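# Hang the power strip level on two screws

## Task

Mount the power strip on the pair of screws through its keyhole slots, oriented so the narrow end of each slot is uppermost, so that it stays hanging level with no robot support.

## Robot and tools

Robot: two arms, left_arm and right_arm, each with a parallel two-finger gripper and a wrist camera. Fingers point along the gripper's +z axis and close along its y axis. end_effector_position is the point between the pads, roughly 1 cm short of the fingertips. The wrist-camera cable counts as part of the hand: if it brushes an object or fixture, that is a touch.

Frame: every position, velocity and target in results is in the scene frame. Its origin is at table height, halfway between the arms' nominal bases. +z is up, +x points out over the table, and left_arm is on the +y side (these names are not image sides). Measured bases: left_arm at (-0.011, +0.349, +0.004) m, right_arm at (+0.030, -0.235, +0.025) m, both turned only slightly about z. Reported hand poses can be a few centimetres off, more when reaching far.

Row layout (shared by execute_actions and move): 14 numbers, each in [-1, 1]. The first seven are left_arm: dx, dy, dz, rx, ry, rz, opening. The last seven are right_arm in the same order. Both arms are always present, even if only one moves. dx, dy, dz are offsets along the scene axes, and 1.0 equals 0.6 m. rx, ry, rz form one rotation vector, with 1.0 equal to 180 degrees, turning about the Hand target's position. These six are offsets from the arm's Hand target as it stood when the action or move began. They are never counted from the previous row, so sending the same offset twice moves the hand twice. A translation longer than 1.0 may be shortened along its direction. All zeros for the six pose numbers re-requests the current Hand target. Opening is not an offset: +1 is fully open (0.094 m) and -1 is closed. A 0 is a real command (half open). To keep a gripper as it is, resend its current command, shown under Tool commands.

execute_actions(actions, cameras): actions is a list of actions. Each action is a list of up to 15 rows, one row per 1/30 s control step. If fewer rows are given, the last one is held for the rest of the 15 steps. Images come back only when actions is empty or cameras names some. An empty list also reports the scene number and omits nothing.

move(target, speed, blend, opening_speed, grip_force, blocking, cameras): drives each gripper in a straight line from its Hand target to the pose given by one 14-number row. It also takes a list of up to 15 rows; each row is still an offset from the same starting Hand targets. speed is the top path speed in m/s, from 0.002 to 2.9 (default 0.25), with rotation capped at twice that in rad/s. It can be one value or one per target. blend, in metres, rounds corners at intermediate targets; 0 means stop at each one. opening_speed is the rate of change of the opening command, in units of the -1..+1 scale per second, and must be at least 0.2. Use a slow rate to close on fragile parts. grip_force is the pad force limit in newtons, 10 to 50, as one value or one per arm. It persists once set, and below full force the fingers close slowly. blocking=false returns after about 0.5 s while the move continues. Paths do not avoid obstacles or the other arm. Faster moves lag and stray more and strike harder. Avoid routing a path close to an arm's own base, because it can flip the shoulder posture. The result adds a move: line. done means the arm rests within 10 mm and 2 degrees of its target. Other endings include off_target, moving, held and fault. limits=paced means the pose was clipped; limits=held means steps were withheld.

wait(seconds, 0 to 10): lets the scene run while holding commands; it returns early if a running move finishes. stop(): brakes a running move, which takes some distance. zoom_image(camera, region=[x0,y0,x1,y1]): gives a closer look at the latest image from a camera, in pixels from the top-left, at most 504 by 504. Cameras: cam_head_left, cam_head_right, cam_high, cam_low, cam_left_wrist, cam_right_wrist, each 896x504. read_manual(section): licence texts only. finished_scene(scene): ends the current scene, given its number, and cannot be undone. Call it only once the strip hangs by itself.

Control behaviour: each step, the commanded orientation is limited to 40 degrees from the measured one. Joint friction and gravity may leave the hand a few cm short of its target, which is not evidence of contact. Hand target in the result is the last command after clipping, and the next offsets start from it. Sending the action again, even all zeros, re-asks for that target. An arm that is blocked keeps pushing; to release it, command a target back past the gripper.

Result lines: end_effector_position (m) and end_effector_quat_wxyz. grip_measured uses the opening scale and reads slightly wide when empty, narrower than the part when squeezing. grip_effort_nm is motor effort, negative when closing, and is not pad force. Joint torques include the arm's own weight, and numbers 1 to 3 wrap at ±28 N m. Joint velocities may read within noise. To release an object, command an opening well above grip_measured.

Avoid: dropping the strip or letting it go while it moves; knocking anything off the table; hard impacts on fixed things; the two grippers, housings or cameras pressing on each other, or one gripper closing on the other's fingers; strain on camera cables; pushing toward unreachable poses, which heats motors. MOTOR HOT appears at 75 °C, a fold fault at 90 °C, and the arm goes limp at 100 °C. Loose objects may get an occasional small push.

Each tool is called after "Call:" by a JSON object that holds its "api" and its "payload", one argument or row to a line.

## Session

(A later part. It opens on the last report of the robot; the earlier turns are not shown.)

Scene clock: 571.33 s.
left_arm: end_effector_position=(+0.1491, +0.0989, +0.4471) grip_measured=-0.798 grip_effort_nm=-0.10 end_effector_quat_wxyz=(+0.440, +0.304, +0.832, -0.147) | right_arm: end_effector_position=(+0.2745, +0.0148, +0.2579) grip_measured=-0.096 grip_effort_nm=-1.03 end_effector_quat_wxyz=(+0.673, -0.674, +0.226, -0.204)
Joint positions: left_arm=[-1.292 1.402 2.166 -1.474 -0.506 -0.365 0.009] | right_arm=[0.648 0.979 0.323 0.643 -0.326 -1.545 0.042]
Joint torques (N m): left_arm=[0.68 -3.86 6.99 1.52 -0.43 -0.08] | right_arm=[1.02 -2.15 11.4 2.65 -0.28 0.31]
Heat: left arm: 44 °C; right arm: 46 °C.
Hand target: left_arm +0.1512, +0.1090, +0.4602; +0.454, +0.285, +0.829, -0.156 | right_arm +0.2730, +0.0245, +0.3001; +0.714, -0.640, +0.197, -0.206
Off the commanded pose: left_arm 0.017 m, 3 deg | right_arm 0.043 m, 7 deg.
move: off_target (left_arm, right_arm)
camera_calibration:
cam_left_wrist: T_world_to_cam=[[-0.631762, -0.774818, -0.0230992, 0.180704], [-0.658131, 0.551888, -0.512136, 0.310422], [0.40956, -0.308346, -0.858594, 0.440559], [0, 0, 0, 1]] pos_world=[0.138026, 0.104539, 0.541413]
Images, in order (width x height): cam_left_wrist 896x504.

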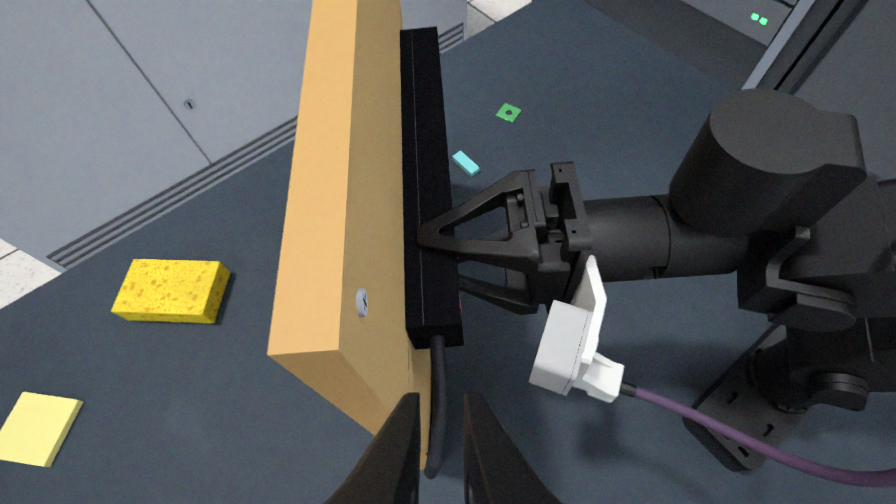

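Call:
{"api": "move", "payload": {
  "target": [0,0,0,0,0,0,-0.8, -0.0025,0.0024,0,0,0,0.0019,-0.4],
  "speed": 0.02,
  "cameras": []
}}

Scene clock: 573.53 s.
left_arm: end_effector_position=(+0.1491, +0.0989, +0.4471) grip_measured=-0.798 grip_effort_nm=-0.10 end_effector_quat_wxyz=(+0.440, +0.304, +0.832, -0.147) | right_arm: end_effector_position=(+0.2744, +0.0150, +0.2578) grip_measured=-0.096 grip_effort_nm=-1.03 end_effector_quat_wxyz=(+0.673, -0.674, +0.226, -0.204)
Joint positions: left_arm=[-1.292 1.402 2.166 -1.474 -0.506 -0.365 0.009] | right_arm=[0.65 0.979 0.323 0.643 -0.324 -1.545 0.042]
Joint torques (N m): left_arm=[0.66 -3.86 6.99 1.52 -0.44 -0.09] | right_arm=[1.4 -2.3 11.36 2.67 -0.32 0.27]
Heat: left arm: 44 °C; right arm: 47 °C.
Hand target: left_arm +0.1512, +0.1090, +0.4602; +0.454, +0.285, +0.829, -0.156 | right_arm +0.2715, +0.0259, +0.3001; +0.714, -0.640, +0.195, -0.204
Off the commanded pose: left_arm 0.017 m, 3 deg | right_arm 0.044 m, 7 deg.
move: off_target (left_arm, right_arm)
No camera images: "cameras" was empty.

Call:
{"api": "move", "payload": {
  "target": [0,0,0,0,0,0,-0.8, -0.0025,0.0024,0,0,0,0.0019,-0.4],
  "speed": 0.02,
  "cameras": []
}}

Scene clock: 574.60 s.
left_arm: end_effector_position=(+0.1491, +0.0989, +0.4471) grip_measured=-0.798 grip_effort_nm=-0.10 end_effector_quat_wxyz=(+0.440, +0.304, +0.832, -0.147) | right_arm: end_effector_position=(+0.2740, +0.0155, +0.2578) grip_measured=-0.096 grip_effort_nm=-1.03 end_effector_quat_wxyz=(+0.673, -0.674, +0.226, -0.204)
Joint positions: left_arm=[-1.292 1.402 2.166 -1.474 -0.506 -0.365 0.009] | right_arm=[0.653 0.979 0.323 0.643 -0.32 -1.545 0.042]
Joint torques (N m): left_arm=[0.66 -3.85 6.98 1.53 -0.43 -0.08] | right_arm=[1.55 -2.15 11.17 2.67 -0.35 0.29]
Heat: left arm: 44 °C; right arm: 47 °C.
Hand target: left_arm +0.1512, +0.1090, +0.4602; +0.454, +0.285, +0.829, -0.156 | right_arm +0.2700, +0.0273, +0.3001; +0.715, -0.641, +0.194, -0.202
Off the commanded pose: left_arm 0.017 m, 3 deg | right_arm 0.044 m, 7 deg.
move: off_target (left_arm, right_arm)
No camera images: "cameras" was empty.

Call:
{"api": "move", "payload": {
  "target": [0,0,0,0,0,0,-0.8, -0.0025,0.0024,0,0,0,0.0019,-0.4],
  "speed": 0.02,
  "cameras": []
}}

Scene clock: 576.03 s.
left_arm: end_effector_position=(+0.1491, +0.0989, +0.4471) grip_measured=-0.798 grip_effort_nm=-0.10 end_effector_quat_wxyz=(+0.440, +0.304, +0.832, -0.147) | right_arm: end_effector_position=(+0.2740, +0.0156, +0.2578) grip_measured=-0.096 grip_effort_nm=-1.03 end_effector_quat_wxyz=(+0.673, -0.674, +0.226, -0.204)
Joint positions: left_arm=[-1.292 1.402 2.166 -1.474 -0.506 -0.365 0.009] | right_arm=[0.655 0.979 0.323 0.643 -0.318 -1.545 0.042]
Joint torques (N m): left_arm=[0.68 -3.85 6.99 1.53 -0.43 -0.08] | right_arm=[1.73 -1.91 11.36 2.63 -0.35 0.23]
Heat: left arm: 44 °C; right arm: 47 °C.
Hand target: left_arm +0.1512, +0.1090, +0.4602; +0.454, +0.285, +0.829, -0.156 | right_arm +0.2685, +0.0288, +0.3002; +0.715, -0.641, +0.192, -0.200
Off the commanded pose: left_arm 0.017 m, 3 deg | right_arm 0.045 m, 7 deg.
move: off_target (left_arm, right_arm)
No camera images: "cameras" was empty.

Call:
{"api": "move", "payload": {
  "target": [0,0,0,0,0,0,-0.8, -0.0076,-0.0054,-0.0516,-0.0121,0.0167,0,-0.4],
  "speed": 0.04,
  "cameras": []
}}

Scene clock: 578.57 s.
left_arm: end_effector_position=(+0.1491, +0.0989, +0.4471) grip_measured=-0.798 grip_effort_nm=-0.10 end_effector_quat_wxyz=(+0.440, +0.304, +0.832, -0.147) | right_arm: end_effector_position=(+0.2739, +0.0159, +0.2569) grip_measured=-0.096 grip_effort_nm=-1.03 end_effector_quat_wxyz=(+0.674, -0.673, +0.226, -0.206)
Joint positions: left_arm=[-1.292 1.402 2.166 -1.474 -0.506 -0.365 0.009] | right_arm=[0.659 0.984 0.317 0.659 -0.311 -1.545 0.042]
Joint torques (N m): left_arm=[0.66 -3.85 6.98 1.52 -0.43 -0.08] | right_arm=[2.11 -1.36 6.43 2.63 -0.35 0.27]
Heat: left arm: 44 °C; right arm: 47 °C.
Hand target: left_arm +0.1512, +0.1090, +0.4602; +0.454, +0.285, +0.829, -0.156 | right_arm +0.2640, +0.0256, +0.2691; +0.698, -0.660, +0.206, -0.187
Off the commanded pose: left_arm 0.017 m, 3 deg | right_arm 0.018 m, 4 deg.
move: off_target (left_arm, right_arm)
No camera images: "cameras" was empty.

Call:
{"api": "move", "payload": {
  "target": [0,0,0,0,0,0,-0.8, 0,0,-0.0100,0.0021,-0.0015,0,-0.4],
  "speed": 0.015,
  "cameras": []
}}

Scene clock: 582.20 s.
left_arm: end_effector_position=(+0.1491, +0.0989, +0.4471) grip_measured=-0.798 grip_effort_nm=-0.10 end_effector_quat_wxyz=(+0.440, +0.304, +0.832, -0.147) | right_arm: end_effector_position=(+0.2734, +0.0167, +0.2538) grip_measured=-0.096 grip_effort_nm=-1.03 end_effector_quat_wxyz=(+0.680, -0.668, +0.223, -0.207)
Joint positions: left_arm=[-1.292 1.402 2.166 -1.474 -0.506 -0.365 0.009] | right_arm=[0.662 1.01 0.293 0.727 -0.311 -1.542 0.042]
Joint torques (N m): left_arm=[0.65 -3.86 6.98 1.53 -0.43 -0.08] | right_arm=[1.69 -1.11 6.27 2.51 -0.37 0.26]
Heat: left arm: 44 °C; right arm: 46 °C.
Hand target: left_arm +0.1512, +0.1090, +0.4602; +0.454, +0.285, +0.829, -0.156 | right_arm +0.2639, +0.0256, +0.2631; +0.700, -0.657, +0.205, -0.187
Off the commanded pose: left_arm 0.017 m, 3 deg | right_arm 0.016 m, 4 deg.
move: off_target (left_arm, right_arm)
No camera images: "cameras" was empty.

Call:
{"api": "move", "payload": {
  "target": [0,0,0,0,0,0,-0.8, 0,0,-0.0100,0,0,0,-0.4],
  "speed": 0.015,
  "cameras": []
}}

Scene clock: 583.83 s.
left_arm: end_effector_position=(+0.1491, +0.0989, +0.4471) grip_measured=-0.798 grip_effort_nm=-0.10 end_effector_quat_wxyz=(+0.440, +0.304, +0.832, -0.147) | right_arm: end_effector_position=(+0.2733, +0.0168, +0.2472) grip_measured=-0.096 grip_effort_nm=-1.03 end_effector_quat_wxyz=(+0.679, -0.668, +0.223, -0.207)
Joint positions: left_arm=[-1.292 1.402 2.166 -1.474 -0.506 -0.365 0.009] | right_arm=[0.662 1.033 0.273 0.769 -0.311 -1.542 0.042]
Joint torques (N m): left_arm=[0.66 -3.85 6.98 1.52 -0.43 -0.08] | right_arm=[1.65 -1.21 6.22 2.5 -0.36 0.35]
Heat: left arm: 44 °C; right arm: 45 °C.
Hand target: left_arm +0.1512, +0.1090, +0.4602; +0.454, +0.285, +0.829, -0.156 | right_arm +0.2640, +0.0255, +0.2571; +0.700, -0.657, +0.206, -0.188
Off the commanded pose: left_arm 0.017 m, 3 deg | right_arm 0.016 m, 4 deg.
move: off_target (left_arm, right_arm)
No camera images: "cameras" was empty.

Call:
{"api": "move", "payload": {
  "target": [0,0,0,0,0,0,-0.8, 0,0,-0.0058,0,0,0,-0.4],
  "speed": 0.015,
  "cameras": ["cam_left_wrist"]
}}

Call:
{"api": "zoom_image", "payload": {
  "camera": "cam_left_wrist",
  "region": [395, 310, 435, 350]
}}

Call:
{"api": "zoom_image", "payload": {
  "camera": "cam_left_wrist",
  "region": [390, 10, 430, 50]
}}

Scene clock: 585.33 s.
left_arm: end_effector_position=(+0.1491, +0.0989, +0.4471) grip_measured=-0.798 grip_effort_nm=-0.10 end_effector_quat_wxyz=(+0.440, +0.304, +0.832, -0.147) | right_arm: end_effector_position=(+0.2733, +0.0168, +0.2438) grip_measured=-0.096 grip_effort_nm=-1.03 end_effector_quat_wxyz=(+0.680, -0.668, +0.223, -0.207)
Joint positions: left_arm=[-1.292 1.402 2.166 -1.474 -0.506 -0.365 0.009] | right_arm=[0.662 1.047 0.262 0.794 -0.311 -1.542 0.042]
Joint torques (N m): left_arm=[0.65 -3.85 6.99 1.52 -0.44 -0.08] | right_arm=[1.8 -1.32 6.22 2.51 -0.33 0.3]
Heat: left arm: 44 °C; right arm: 45 °C.
Hand target: left_arm +0.1512, +0.1090, +0.4602; +0.454, +0.285, +0.829, -0.156 | right_arm +0.2640, +0.0255, +0.2537; +0.701, -0.657, +0.205, -0.188
Off the commanded pose: left_arm 0.017 m, 3 deg | right_arm 0.016 m, 4 deg.
move: off_target (left_arm, right_arm)
camera_calibration:
cam_left_wrist: T_world_to_cam=[[-0.631762, -0.774818, -0.0230992, 0.180704], [-0.658131, 0.551888, -0.512136, 0.310422], [0.40956, -0.308346, -0.858594, 0.440559], [0, 0, 0, 1]] pos_world=[0.138026, 0.104539, 0.541413]
Images, in order (width x height): cam_left_wrist 896x504.

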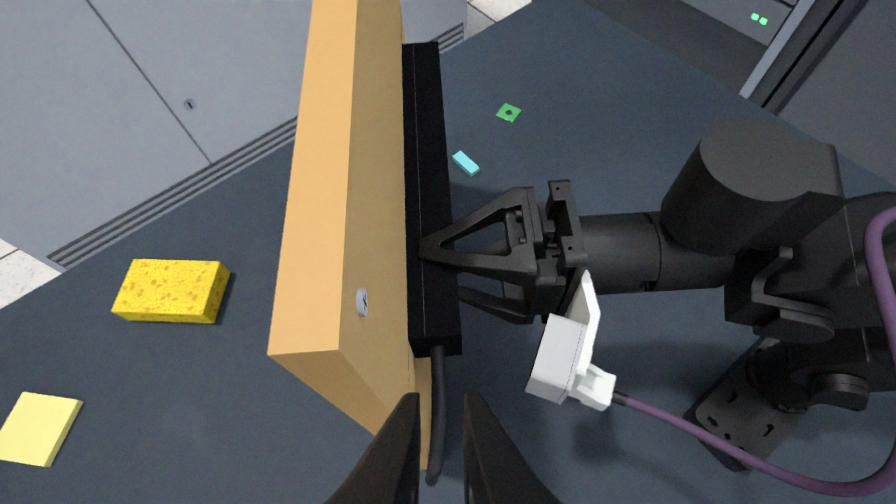

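Scaled by 12.600 from the camera's 896x504 image, which has a finer 1280x720 frame.

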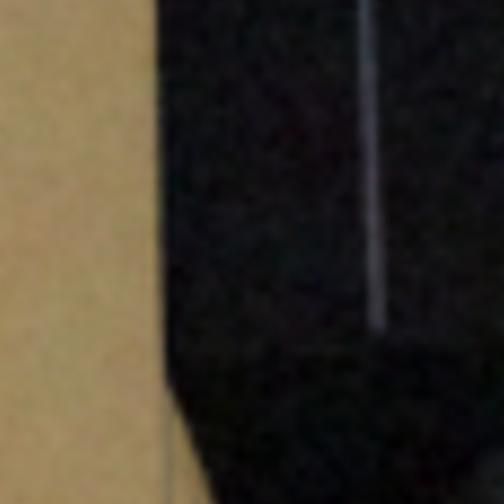

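Scaled by 12.600 from the camera's 896x504 image, which has a finer 1280x720 frame.

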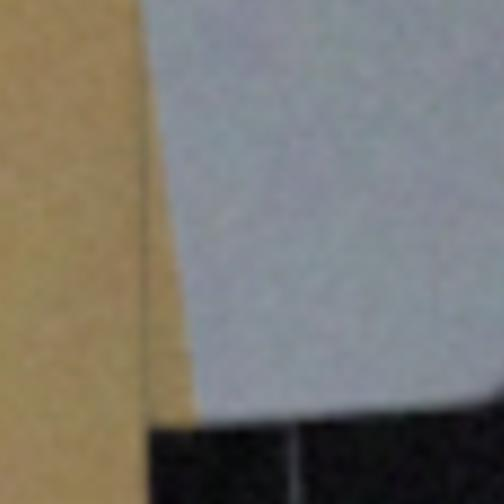

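Call:
{"api": "move", "payload": {
  "target": [0,0,0,0,0,0,-0.8, 0,0,-0.0034,0,0,0,-0.4],
  "speed": 0.015,
  "cameras": ["cam_left_wrist"]
}}

Call:
{"api": "zoom_image", "payload": {
  "camera": "cam_left_wrist",
  "region": [395, 320, 435, 360]
}}

Call:
{"api": "zoom_image", "payload": {
  "camera": "cam_left_wrist",
  "region": [390, 20, 430, 60]
}}

Scene clock: 588.83 s.
left_arm: end_effector_position=(+0.1491, +0.0989, +0.4471) grip_measured=-0.798 grip_effort_nm=-0.10 end_effector_quat_wxyz=(+0.440, +0.304, +0.832, -0.147) | right_arm: end_effector_position=(+0.2733, +0.0168, +0.2427) grip_measured=-0.096 grip_effort_nm=-1.03 end_effector_quat_wxyz=(+0.680, -0.667, +0.222, -0.207)
Joint positions: left_arm=[-1.292 1.402 2.166 -1.474 -0.506 -0.365 0.009] | right_arm=[0.662 1.054 0.257 0.809 -0.311 -1.541 0.042]
Joint torques (N m): left_arm=[0.66 -3.86 6.98 1.53 -0.43 -0.08] | right_arm=[1.65 -1.46 6.32 2.51 -0.38 0.29]
Heat: left arm: 44 °C; right arm: 45 °C.
Hand target: left_arm +0.1512, +0.1090, +0.4602; +0.454, +0.285, +0.829, -0.156 | right_arm +0.2640, +0.0255, +0.2517; +0.701, -0.657, +0.206, -0.187
Off the commanded pose: left_arm 0.017 m, 3 deg | right_arm 0.016 m, 4 deg.
move: off_target (left_arm, right_arm)
camera_calibration:
cam_left_wrist: T_world_to_cam=[[-0.631762, -0.774818, -0.0230992, 0.180704], [-0.658131, 0.551888, -0.512136, 0.310422], [0.40956, -0.308346, -0.858594, 0.440559], [0, 0, 0, 1]] pos_world=[0.138026, 0.104539, 0.541413]
Images, in order (width x height): cam_left_wrist 896x504.

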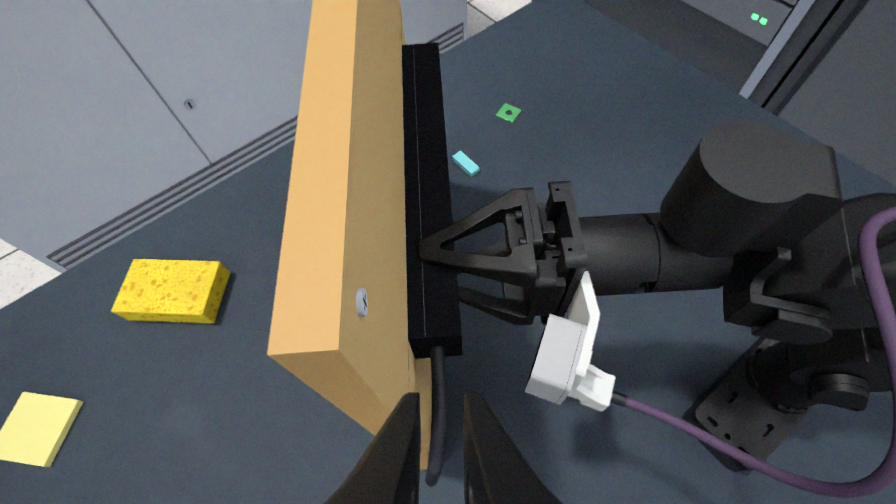

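Scaled by 12.600 from the camera's 896x504 image, which has a finer 1280x720 frame.

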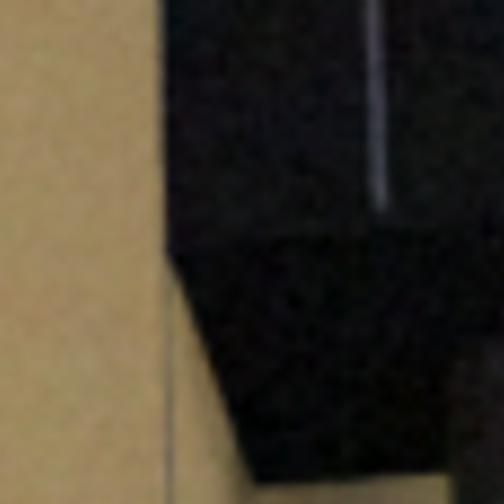

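Scaled by 12.600 from the camera's 896x504 image, which has a finer 1280x720 frame.

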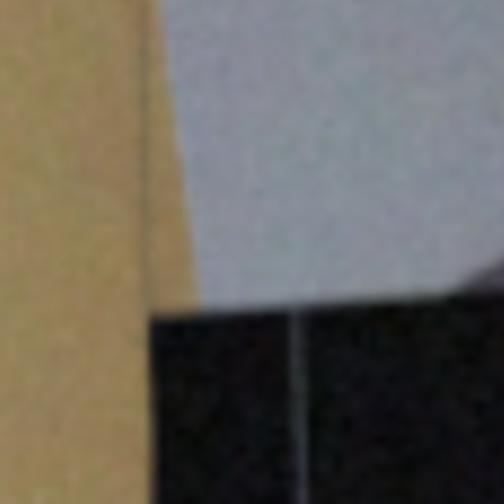

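Call:
{"api": "move", "payload": {
  "target": [0,0,0,0,0,0,-0.8, 0,0,-0.0030,0,0,0,-0.4],
  "speed": 0.015,
  "cameras": []
}}

Scene clock: 591.03 s.
left_arm: end_effector_position=(+0.1491, +0.0989, +0.4471) grip_measured=-0.798 grip_effort_nm=-0.10 end_effector_quat_wxyz=(+0.440, +0.304, +0.832, -0.147) | right_arm: end_effector_position=(+0.2732, +0.0167, +0.2423) grip_measured=-0.096 grip_effort_nm=-1.03 end_effector_quat_wxyz=(+0.682, -0.665, +0.222, -0.208)
Joint positions: left_arm=[-1.292 1.402 2.166 -1.474 -0.506 -0.365 0.009] | right_arm=[0.662 1.061 0.251 0.828 -0.311 -1.539 0.042]
Joint torques (N m): left_arm=[0.66 -3.85 6.98 1.52 -0.44 -0.08] | right_arm=[1.77 -1.16 5.97 2.45 -0.33 0.28]
Heat: left arm: 44 °C; right arm: 45 °C.
Hand target: left_arm +0.1512, +0.1090, +0.4602; +0.454, +0.285, +0.829, -0.156 | right_arm +0.2640, +0.0255, +0.2497; +0.700, -0.657, +0.206, -0.187
Off the commanded pose: left_arm 0.017 m, 3 deg | right_arm 0.015 m, 4 deg.
move: off_target (left_arm, right_arm)
No camera images: "cameras" was empty.

Call:
{"api": "move", "payload": {
  "target": [0,0,0,0,0,0,-0.8, 0.0066,-0.0066,0.0307,0.0084,-0.0116,-0.0051,-0.4],
  "speed": 0.03,
  "cameras": ["cam_left_wrist"]
}}

Call:
{"api": "zoom_image", "payload": {
  "camera": "cam_left_wrist",
  "region": [395, 320, 435, 360]
}}

Call:
{"api": "zoom_image", "payload": {
  "camera": "cam_left_wrist",
  "region": [390, 20, 430, 60]
}}

Scene clock: 594.27 s.
left_arm: end_effector_position=(+0.1491, +0.0989, +0.4471) grip_measured=-0.798 grip_effort_nm=-0.10 end_effector_quat_wxyz=(+0.440, +0.304, +0.832, -0.147) | right_arm: end_effector_position=(+0.2732, +0.0167, +0.2424) grip_measured=-0.096 grip_effort_nm=-1.03 end_effector_quat_wxyz=(+0.682, -0.665, +0.222, -0.208)
Joint positions: left_arm=[-1.292 1.402 2.166 -1.474 -0.506 -0.365 0.009] | right_arm=[0.662 1.061 0.251 0.828 -0.311 -1.539 0.042]
Joint torques (N m): left_arm=[0.66 -3.85 6.99 1.52 -0.44 -0.08] | right_arm=[0.46 -3.64 8.24 2.39 -0.37 0.23]
Heat: left arm: 44 °C; right arm: 44 °C.
Hand target: left_arm +0.1512, +0.1090, +0.4602; +0.454, +0.285, +0.829, -0.156 | right_arm +0.2679, +0.0216, +0.2682; +0.711, -0.643, +0.200, -0.202
Off the commanded pose: left_arm 0.017 m, 3 deg | right_arm 0.027 m, 5 deg.
move: off_target (left_arm, right_arm)
camera_calibration:
cam_left_wrist: T_world_to_cam=[[-0.631762, -0.774818, -0.0230992, 0.180704], [-0.658131, 0.551888, -0.512136, 0.310422], [0.40956, -0.308346, -0.858594, 0.440559], [0, 0, 0, 1]] pos_world=[0.138026, 0.104539, 0.541413]
Images, in order (width x height): cam_left_wrist 896x504.

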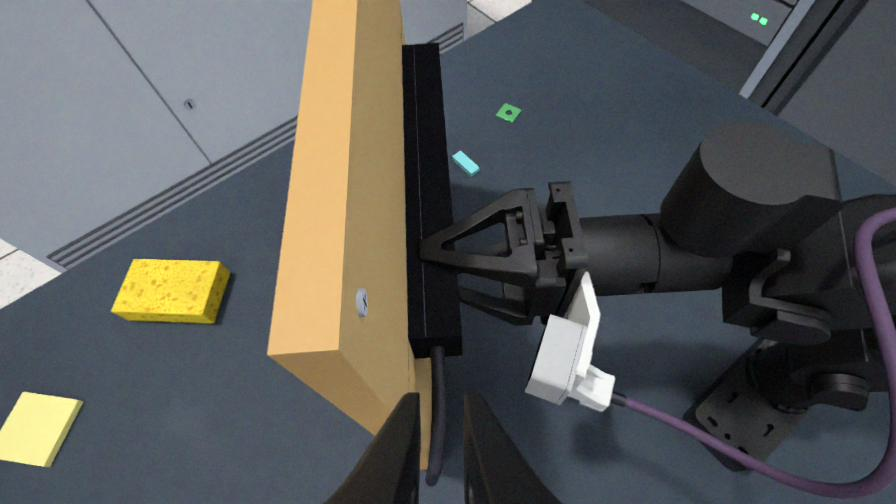

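Scaled by 12.600 from the camera's 896x504 image, which has a finer 1280x720 frame.

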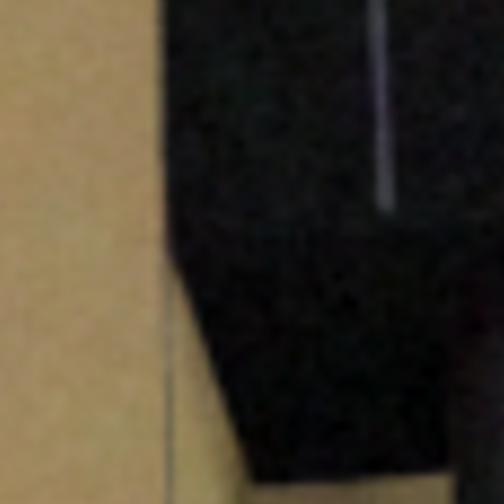

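Scaled by 12.600 from the camera's 896x504 image, which has a finer 1280x720 frame.

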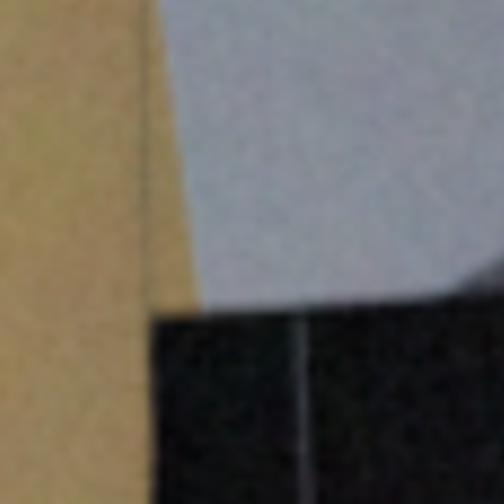

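Call:
{"api": "move", "payload": {
  "target": [0,0,0,0,0,0,-0.8, 0,0,0,0,0,0,0.2],
  "speed": 0.03,
  "opening_speed": 0.35,
  "cameras": ["cam_left_wrist", "cam_right_wrist"]
}}

Call:
{"api": "zoom_image", "payload": {
  "camera": "cam_left_wrist",
  "region": [395, 320, 435, 360]
}}

Call:
{"api": "zoom_image", "payload": {
  "camera": "cam_left_wrist",
  "region": [390, 20, 430, 60]
}}

Scene clock: 597.00 s.
left_arm: end_effector_position=(+0.1491, +0.0989, +0.4471) grip_measured=-0.798 grip_effort_nm=-0.10 end_effector_quat_wxyz=(+0.440, +0.304, +0.832, -0.147) | right_arm: end_effector_position=(+0.2701, +0.0187, +0.2478) grip_measured=+0.198 grip_effort_nm=0.08 end_effector_quat_wxyz=(+0.692, -0.659, +0.214, -0.202)
Joint positions: left_arm=[-1.292 1.402 2.166 -1.474 -0.506 -0.365 0.009] | right_arm=[0.662 1.061 0.251 0.85 -0.331 -1.528 0.056]
Joint torques (N m): left_arm=[0.66 -3.86 6.99 1.53 -0.44 -0.08] | right_arm=[0.31 -3.34 8.1 2.16 -0.13 0.19]
Heat: left arm: 44 °C; right arm: 44 °C.
Hand target: left_arm +0.1512, +0.1090, +0.4602; +0.454, +0.285, +0.829, -0.156 | right_arm +0.2679, +0.0216, +0.2681; +0.711, -0.643, +0.200, -0.202
Off the commanded pose: left_arm 0.017 m, 3 deg | right_arm 0.021 m, 3 deg.
move: off_target (left_arm, right_arm)
camera_calibration:
cam_left_wrist: T_world_to_cam=[[-0.631762, -0.774818, -0.0230992, 0.180704], [-0.658131, 0.551888, -0.512136, 0.310422], [0.40956, -0.308346, -0.858594, 0.440559], [0, 0, 0, 1]] pos_world=[0.138026, 0.104539, 0.541413]
cam_right_wrist: T_world_to_cam=[[0.00264752, -0.0195734, 0.999805, -0.24321], [0.52143, -0.853103, -0.0180822, -0.0842486], [0.85329, 0.521376, 0.00794756, -0.152198], [0, 0, 0, 1]] pos_world=[0.174442, 0.00271905, 0.242849]
Images, in order (width x height): cam_left_wrist 896x504, cam_right_wrist 896x504.

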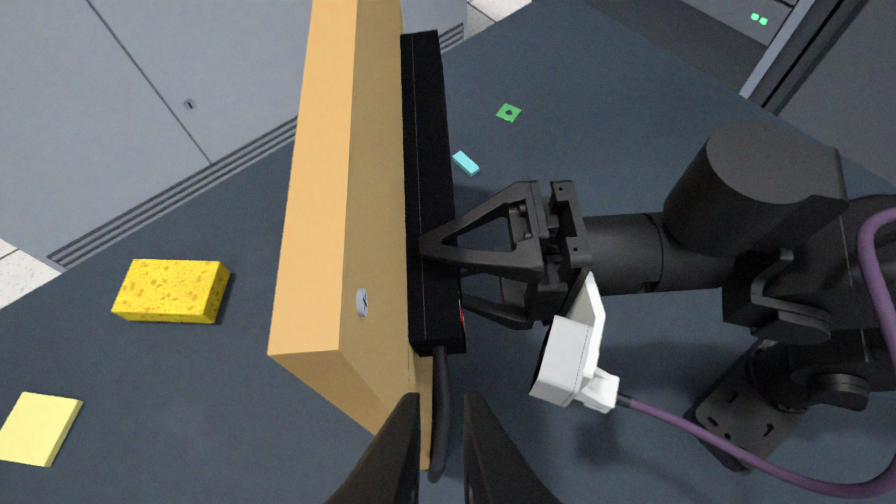

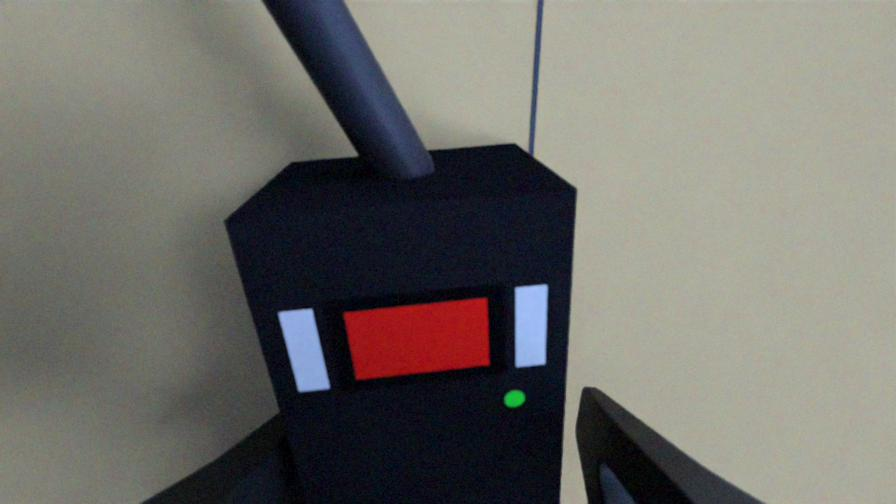

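Scaled by 12.600 from the camera's 896x504 image, which has a finer 1280x720 frame.

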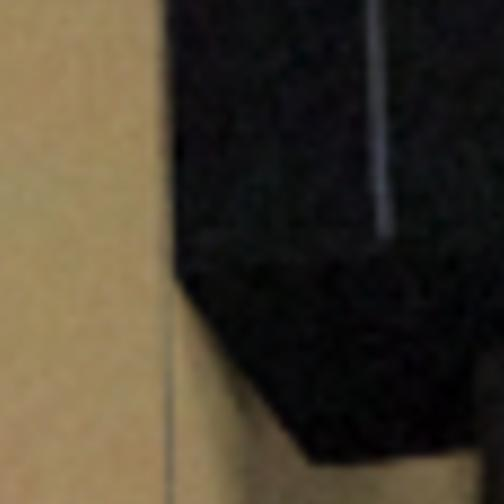

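Scaled by 12.600 from the camera's 896x504 image, which has a finer 1280x720 frame.

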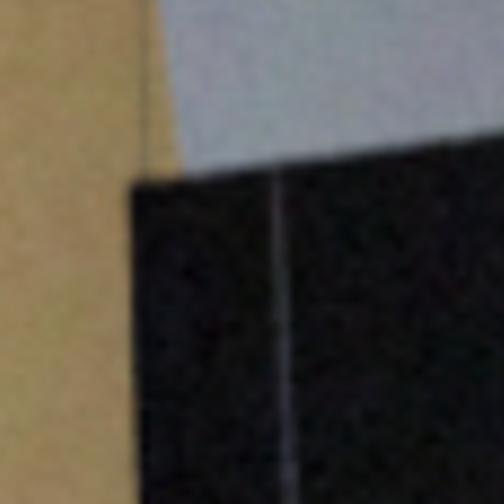

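Call:
{"api": "wait", "payload": {
  "seconds": 0,
  "cameras": ["all"]
}}

Scene clock: 600.40 s.
left_arm: end_effector_position=(+0.1491, +0.0989, +0.4471) grip_measured=-0.798 grip_effort_nm=-0.10 end_effector_quat_wxyz=(+0.440, +0.304, +0.832, -0.147) | right_arm: end_effector_position=(+0.2701, +0.0187, +0.2478) grip_measured=+0.198 grip_effort_nm=0.09 end_effector_quat_wxyz=(+0.692, -0.659, +0.214, -0.202)
Joint positions: left_arm=[-1.292 1.402 2.166 -1.474 -0.506 -0.365 0.009] | right_arm=[0.662 1.061 0.251 0.85 -0.331 -1.528 0.056]
Joint torques (N m): left_arm=[0.65 -3.85 6.99 1.52 -0.43 -0.08] | right_arm=[0.5 -3.51 8.34 2.21 -0.09 0.23]
Heat: left arm: 44 °C; right arm: 44 °C.
Hand target: left_arm +0.1512, +0.1090, +0.4602; +0.454, +0.285, +0.829, -0.156 | right_arm +0.2679, +0.0216, +0.2681; +0.711, -0.643, +0.200, -0.202
Tool commands: left_gripper/opening=-0.8 right_gripper/opening=+0.2
Off the commanded pose: left_arm 0.017 m, 3 deg | right_arm 0.021 m, 3 deg.
camera_calibration:
cam_left_wrist: T_world_to_cam=[[-0.631762, -0.774818, -0.0230992, 0.180704], [-0.658131, 0.551888, -0.512136, 0.310422], [0.40956, -0.308346, -0.858594, 0.440559], [0, 0, 0, 1]] pos_world=[0.138026, 0.104539, 0.541413]
cam_right_wrist: T_world_to_cam=[[0.00264752, -0.0195734, 0.999805, -0.24321], [0.52143, -0.853103, -0.0180822, -0.0842486], [0.85329, 0.521376, 0.00794756, -0.152198], [0, 0, 0, 1]] pos_world=[0.174442, 0.00271905, 0.242849]

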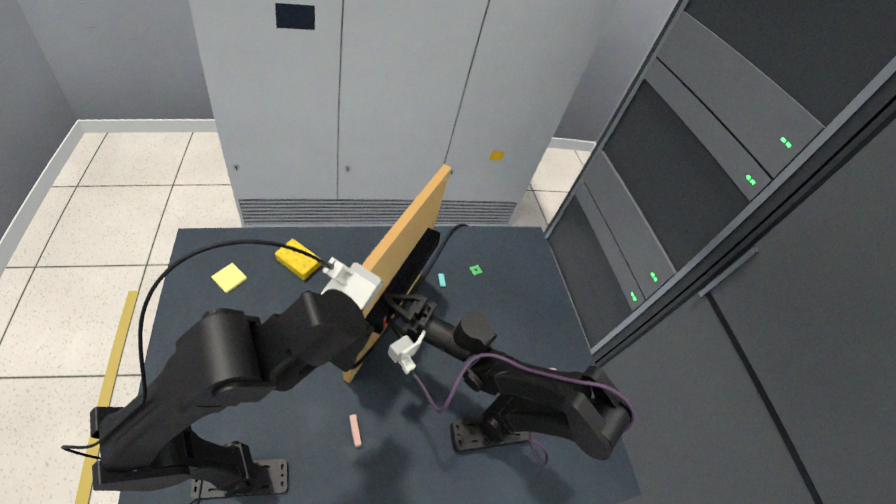

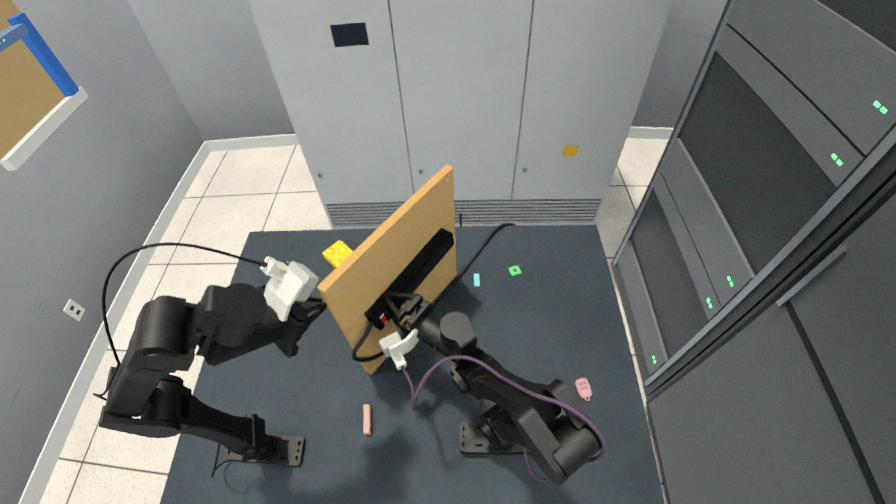

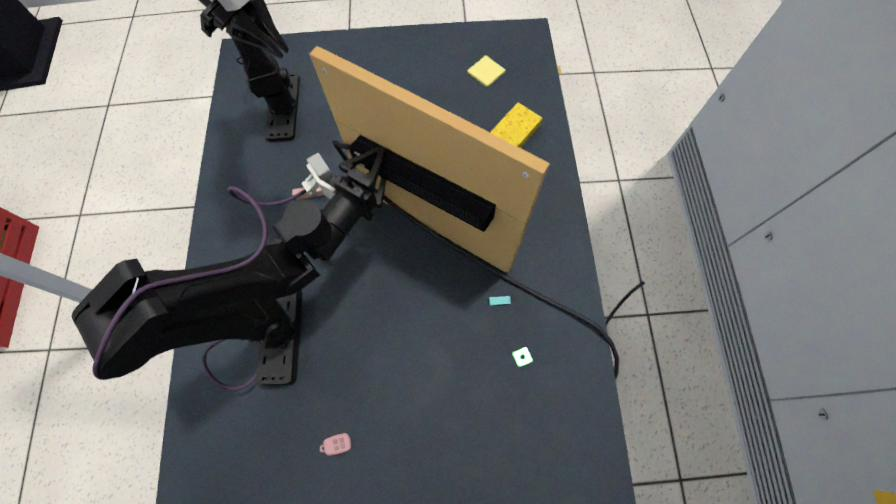

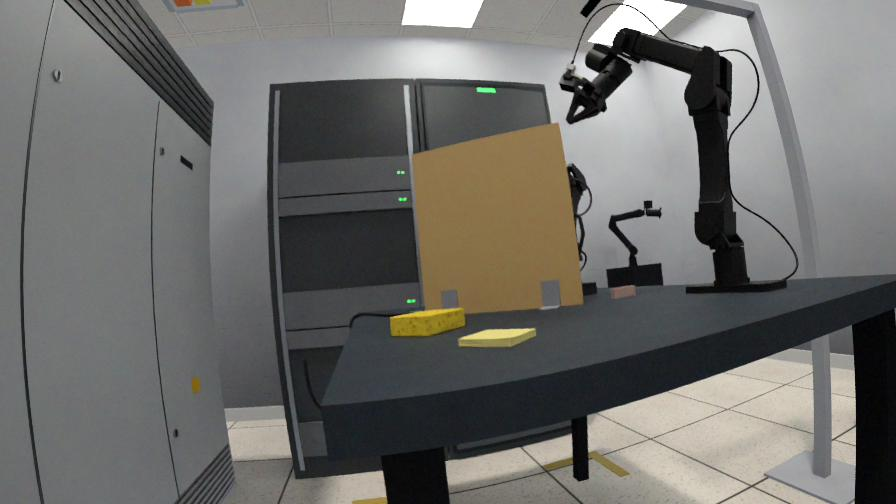

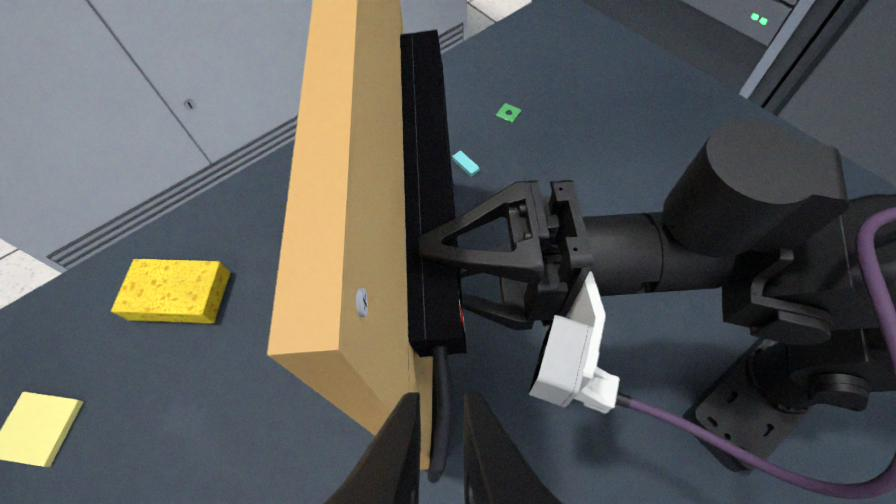

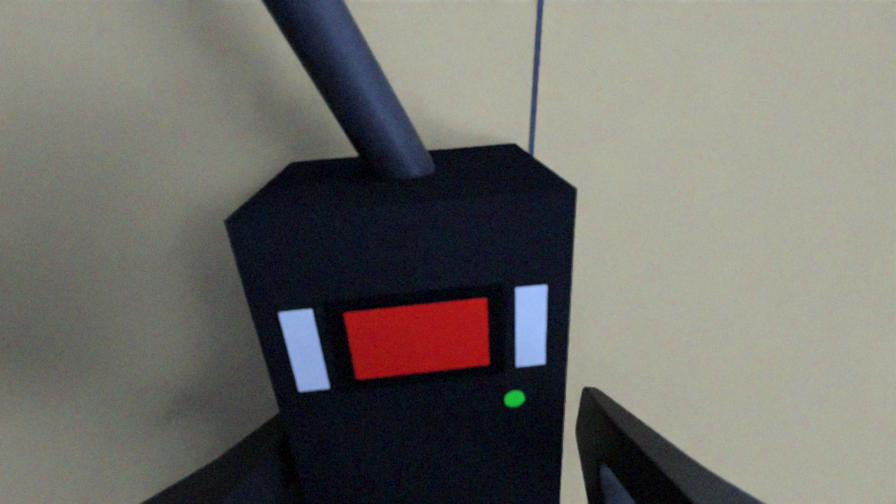

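Call:
{"api": "zoom_image", "payload": {
  "camera": "cam_right_wrist",
  "region": [180, 340, 480, 504]
}}

Call:
{"api": "zoom_image", "payload": {
  "camera": "cam_high",
  "region": [310, 120, 550, 290]
}}

Call:
{"api": "zoom_image", "payload": {
  "camera": "cam_head_right",
  "region": [320, 200, 520, 390]
}}

Scaled by 1.680 from the camera's 896x504 image, which has a finer 1280x720 frame.

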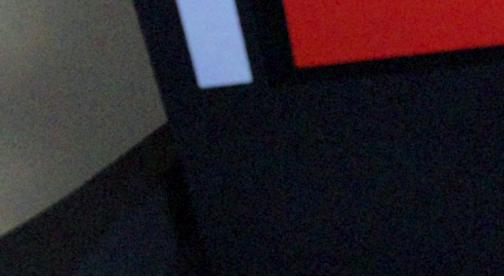

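Scaled by 2.100 from the camera's 896x504 image, which has a finer 1280x720 frame.

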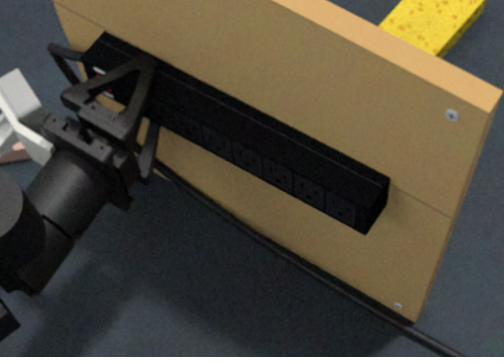

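Scaled by 2.520 from the camera's 896x504 image, which has a finer 1280x720 frame.

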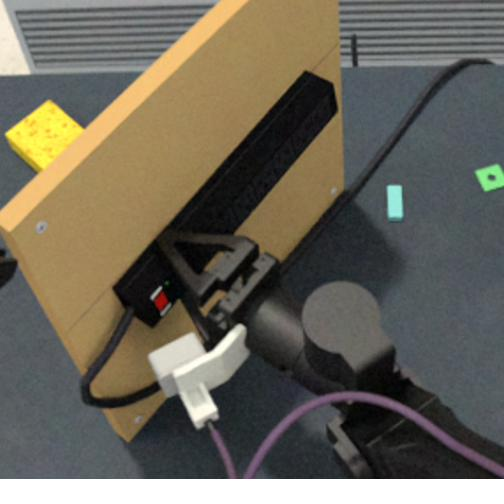

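Call:
{"api": "zoom_image", "payload": {
  "camera": "cam_head_right",
  "region": [330, 280, 450, 380]
}}

Call:
{"api": "zoom_image", "payload": {
  "camera": "cam_head_left",
  "region": [320, 270, 460, 390]
}}

Call:
{"api": "zoom_image", "payload": {
  "camera": "cam_high",
  "region": [310, 120, 430, 240]
}}

Call:
{"api": "zoom_image", "payload": {
  "camera": "cam_high",
  "region": [480, 230, 680, 400]
}}

Scaled by 4.200 from the camera's 896x504 image, which has a finer 1280x720 frame.

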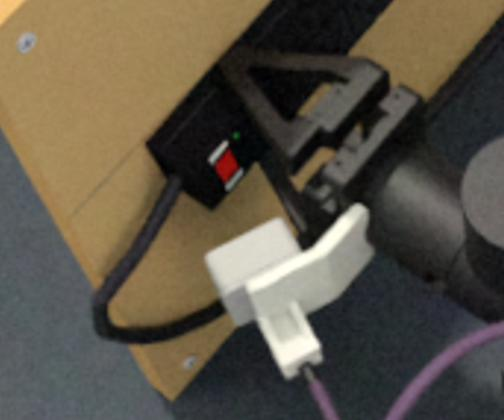

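Scaled by 3.600 from the camera's 896x504 image, which has a finer 1280x720 frame.

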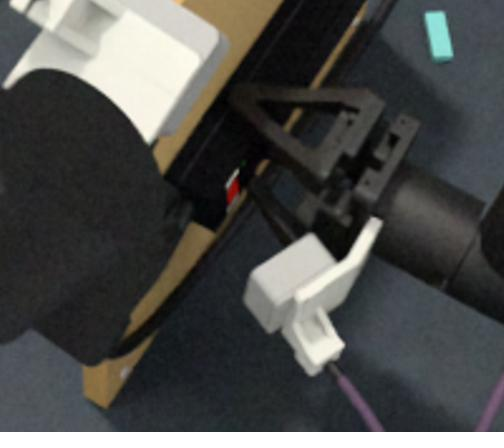

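Scaled by 4.200 from the camera's 896x504 image, which has a finer 1280x720 frame.

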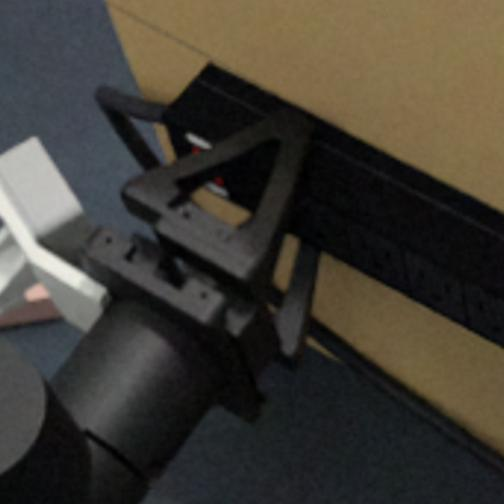

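Scaled by 2.520 from the camera's 896x504 image, which has a finer 1280x720 frame.

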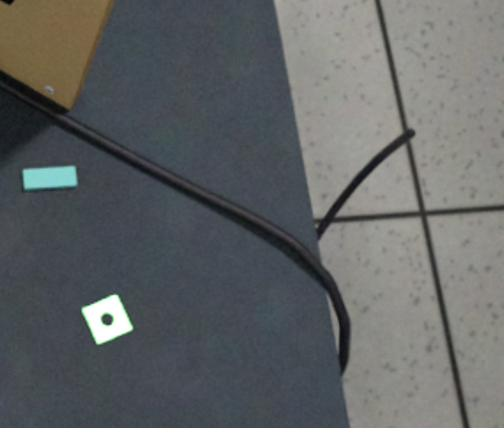

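Call:
{"api": "move", "payload": {
  "target": [0,0,0,0,0,0,-0.8, 0,0,0,0,0,0,0.5],
  "speed": 0.03,
  "opening_speed": 0.3,
  "cameras": ["cam_left_wrist", "cam_right_wrist"]
}}

Call:
{"api": "zoom_image", "payload": {
  "camera": "cam_left_wrist",
  "region": [395, 320, 435, 360]
}}

Call:
{"api": "zoom_image", "payload": {
  "camera": "cam_left_wrist",
  "region": [390, 20, 430, 60]
}}

Scene clock: 632.57 s.
left_arm: end_effector_position=(+0.1491, +0.0989, +0.4471) grip_measured=-0.798 grip_effort_nm=-0.10 end_effector_quat_wxyz=(+0.440, +0.304, +0.832, -0.147) | right_arm: end_effector_position=(+0.2701, +0.0187, +0.2480) grip_measured=+0.498 grip_effort_nm=0.08 end_effector_quat_wxyz=(+0.692, -0.659, +0.214, -0.202)
Joint positions: left_arm=[-1.292 1.402 2.166 -1.474 -0.506 -0.365 0.009] | right_arm=[0.662 1.061 0.251 0.851 -0.331 -1.528 0.07]
Joint torques (N m): left_arm=[0.66 -3.85 7.01 1.52 -0.43 -0.09] | right_arm=[0.23 -3.54 8.09 2.18 -0.16 0.19]
Heat: left arm: 44 °C; right arm: 43 °C.
Hand target: left_arm +0.1512, +0.1090, +0.4602; +0.454, +0.285, +0.829, -0.156 | right_arm +0.2679, +0.0216, +0.2681; +0.711, -0.643, +0.200, -0.202
Off the commanded pose: left_arm 0.017 m, 3 deg | right_arm 0.020 m, 3 deg.
move: off_target (left_arm, right_arm)
camera_calibration:
cam_left_wrist: T_world_to_cam=[[-0.631762, -0.774818, -0.0230992, 0.180704], [-0.658131, 0.551888, -0.512136, 0.310422], [0.40956, -0.308346, -0.858594, 0.440559], [0, 0, 0, 1]] pos_world=[0.138026, 0.104539, 0.541413]
cam_right_wrist: T_world_to_cam=[[0.00235179, -0.0202268, 0.999793, -0.243253], [0.521747, -0.8529, -0.0184823, -0.0842041], [0.853097, 0.521683, 0.00854741, -0.152314], [0, 0, 0, 1]] pos_world=[0.174444, 0.00272158, 0.242948]
Images, in order (width x height): cam_left_wrist 896x504, cam_right_wrist 896x504.

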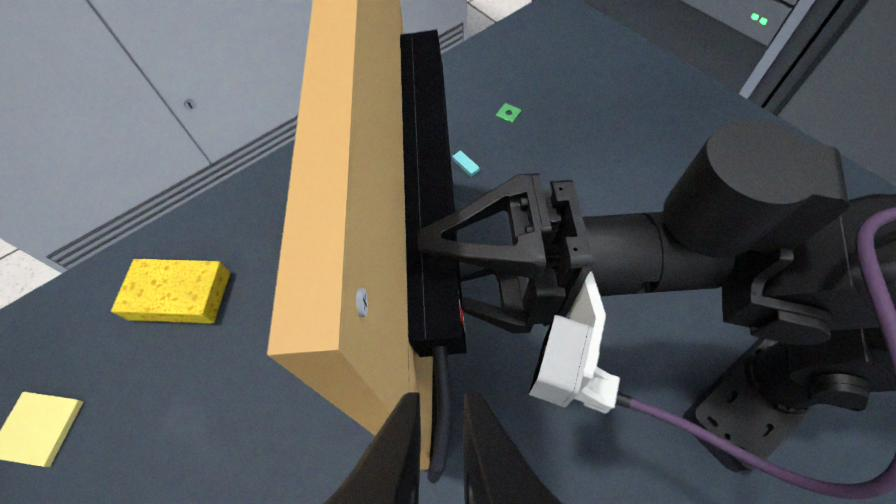

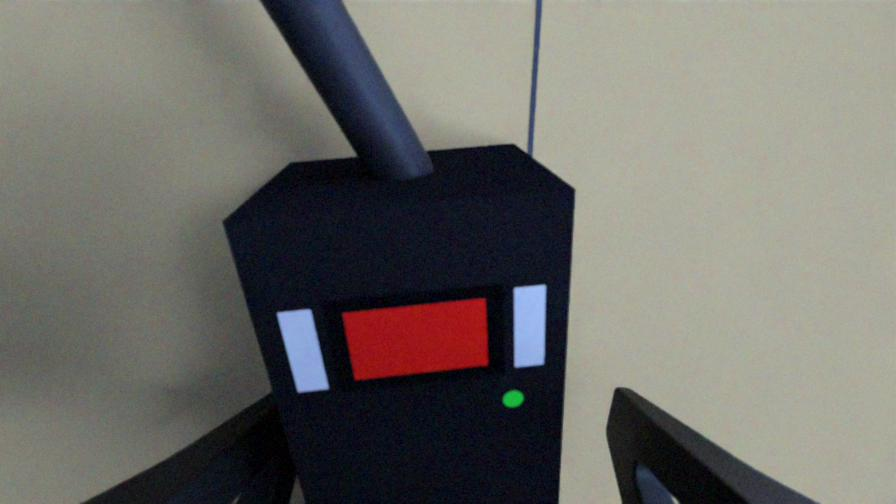

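Scaled by 12.600 from the camera's 896x504 image, which has a finer 1280x720 frame.

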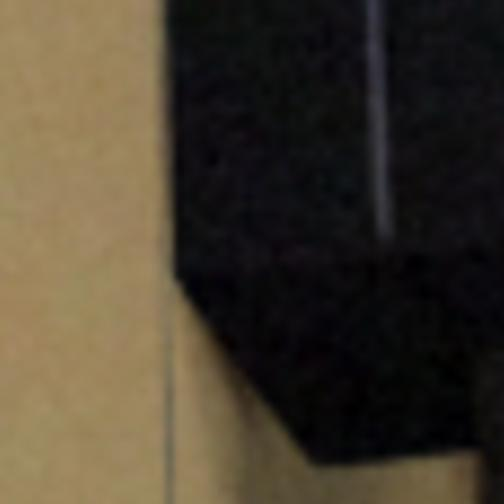

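Scaled by 12.600 from the camera's 896x504 image, which has a finer 1280x720 frame.

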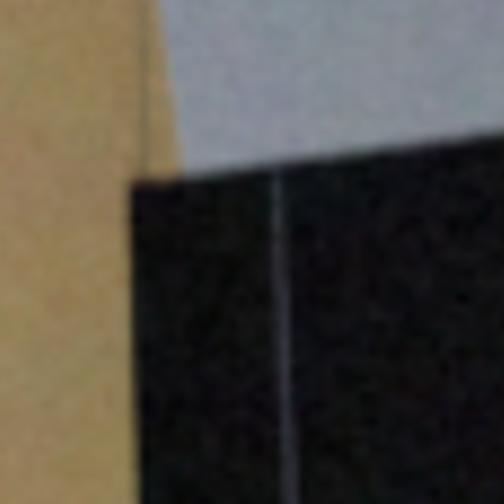

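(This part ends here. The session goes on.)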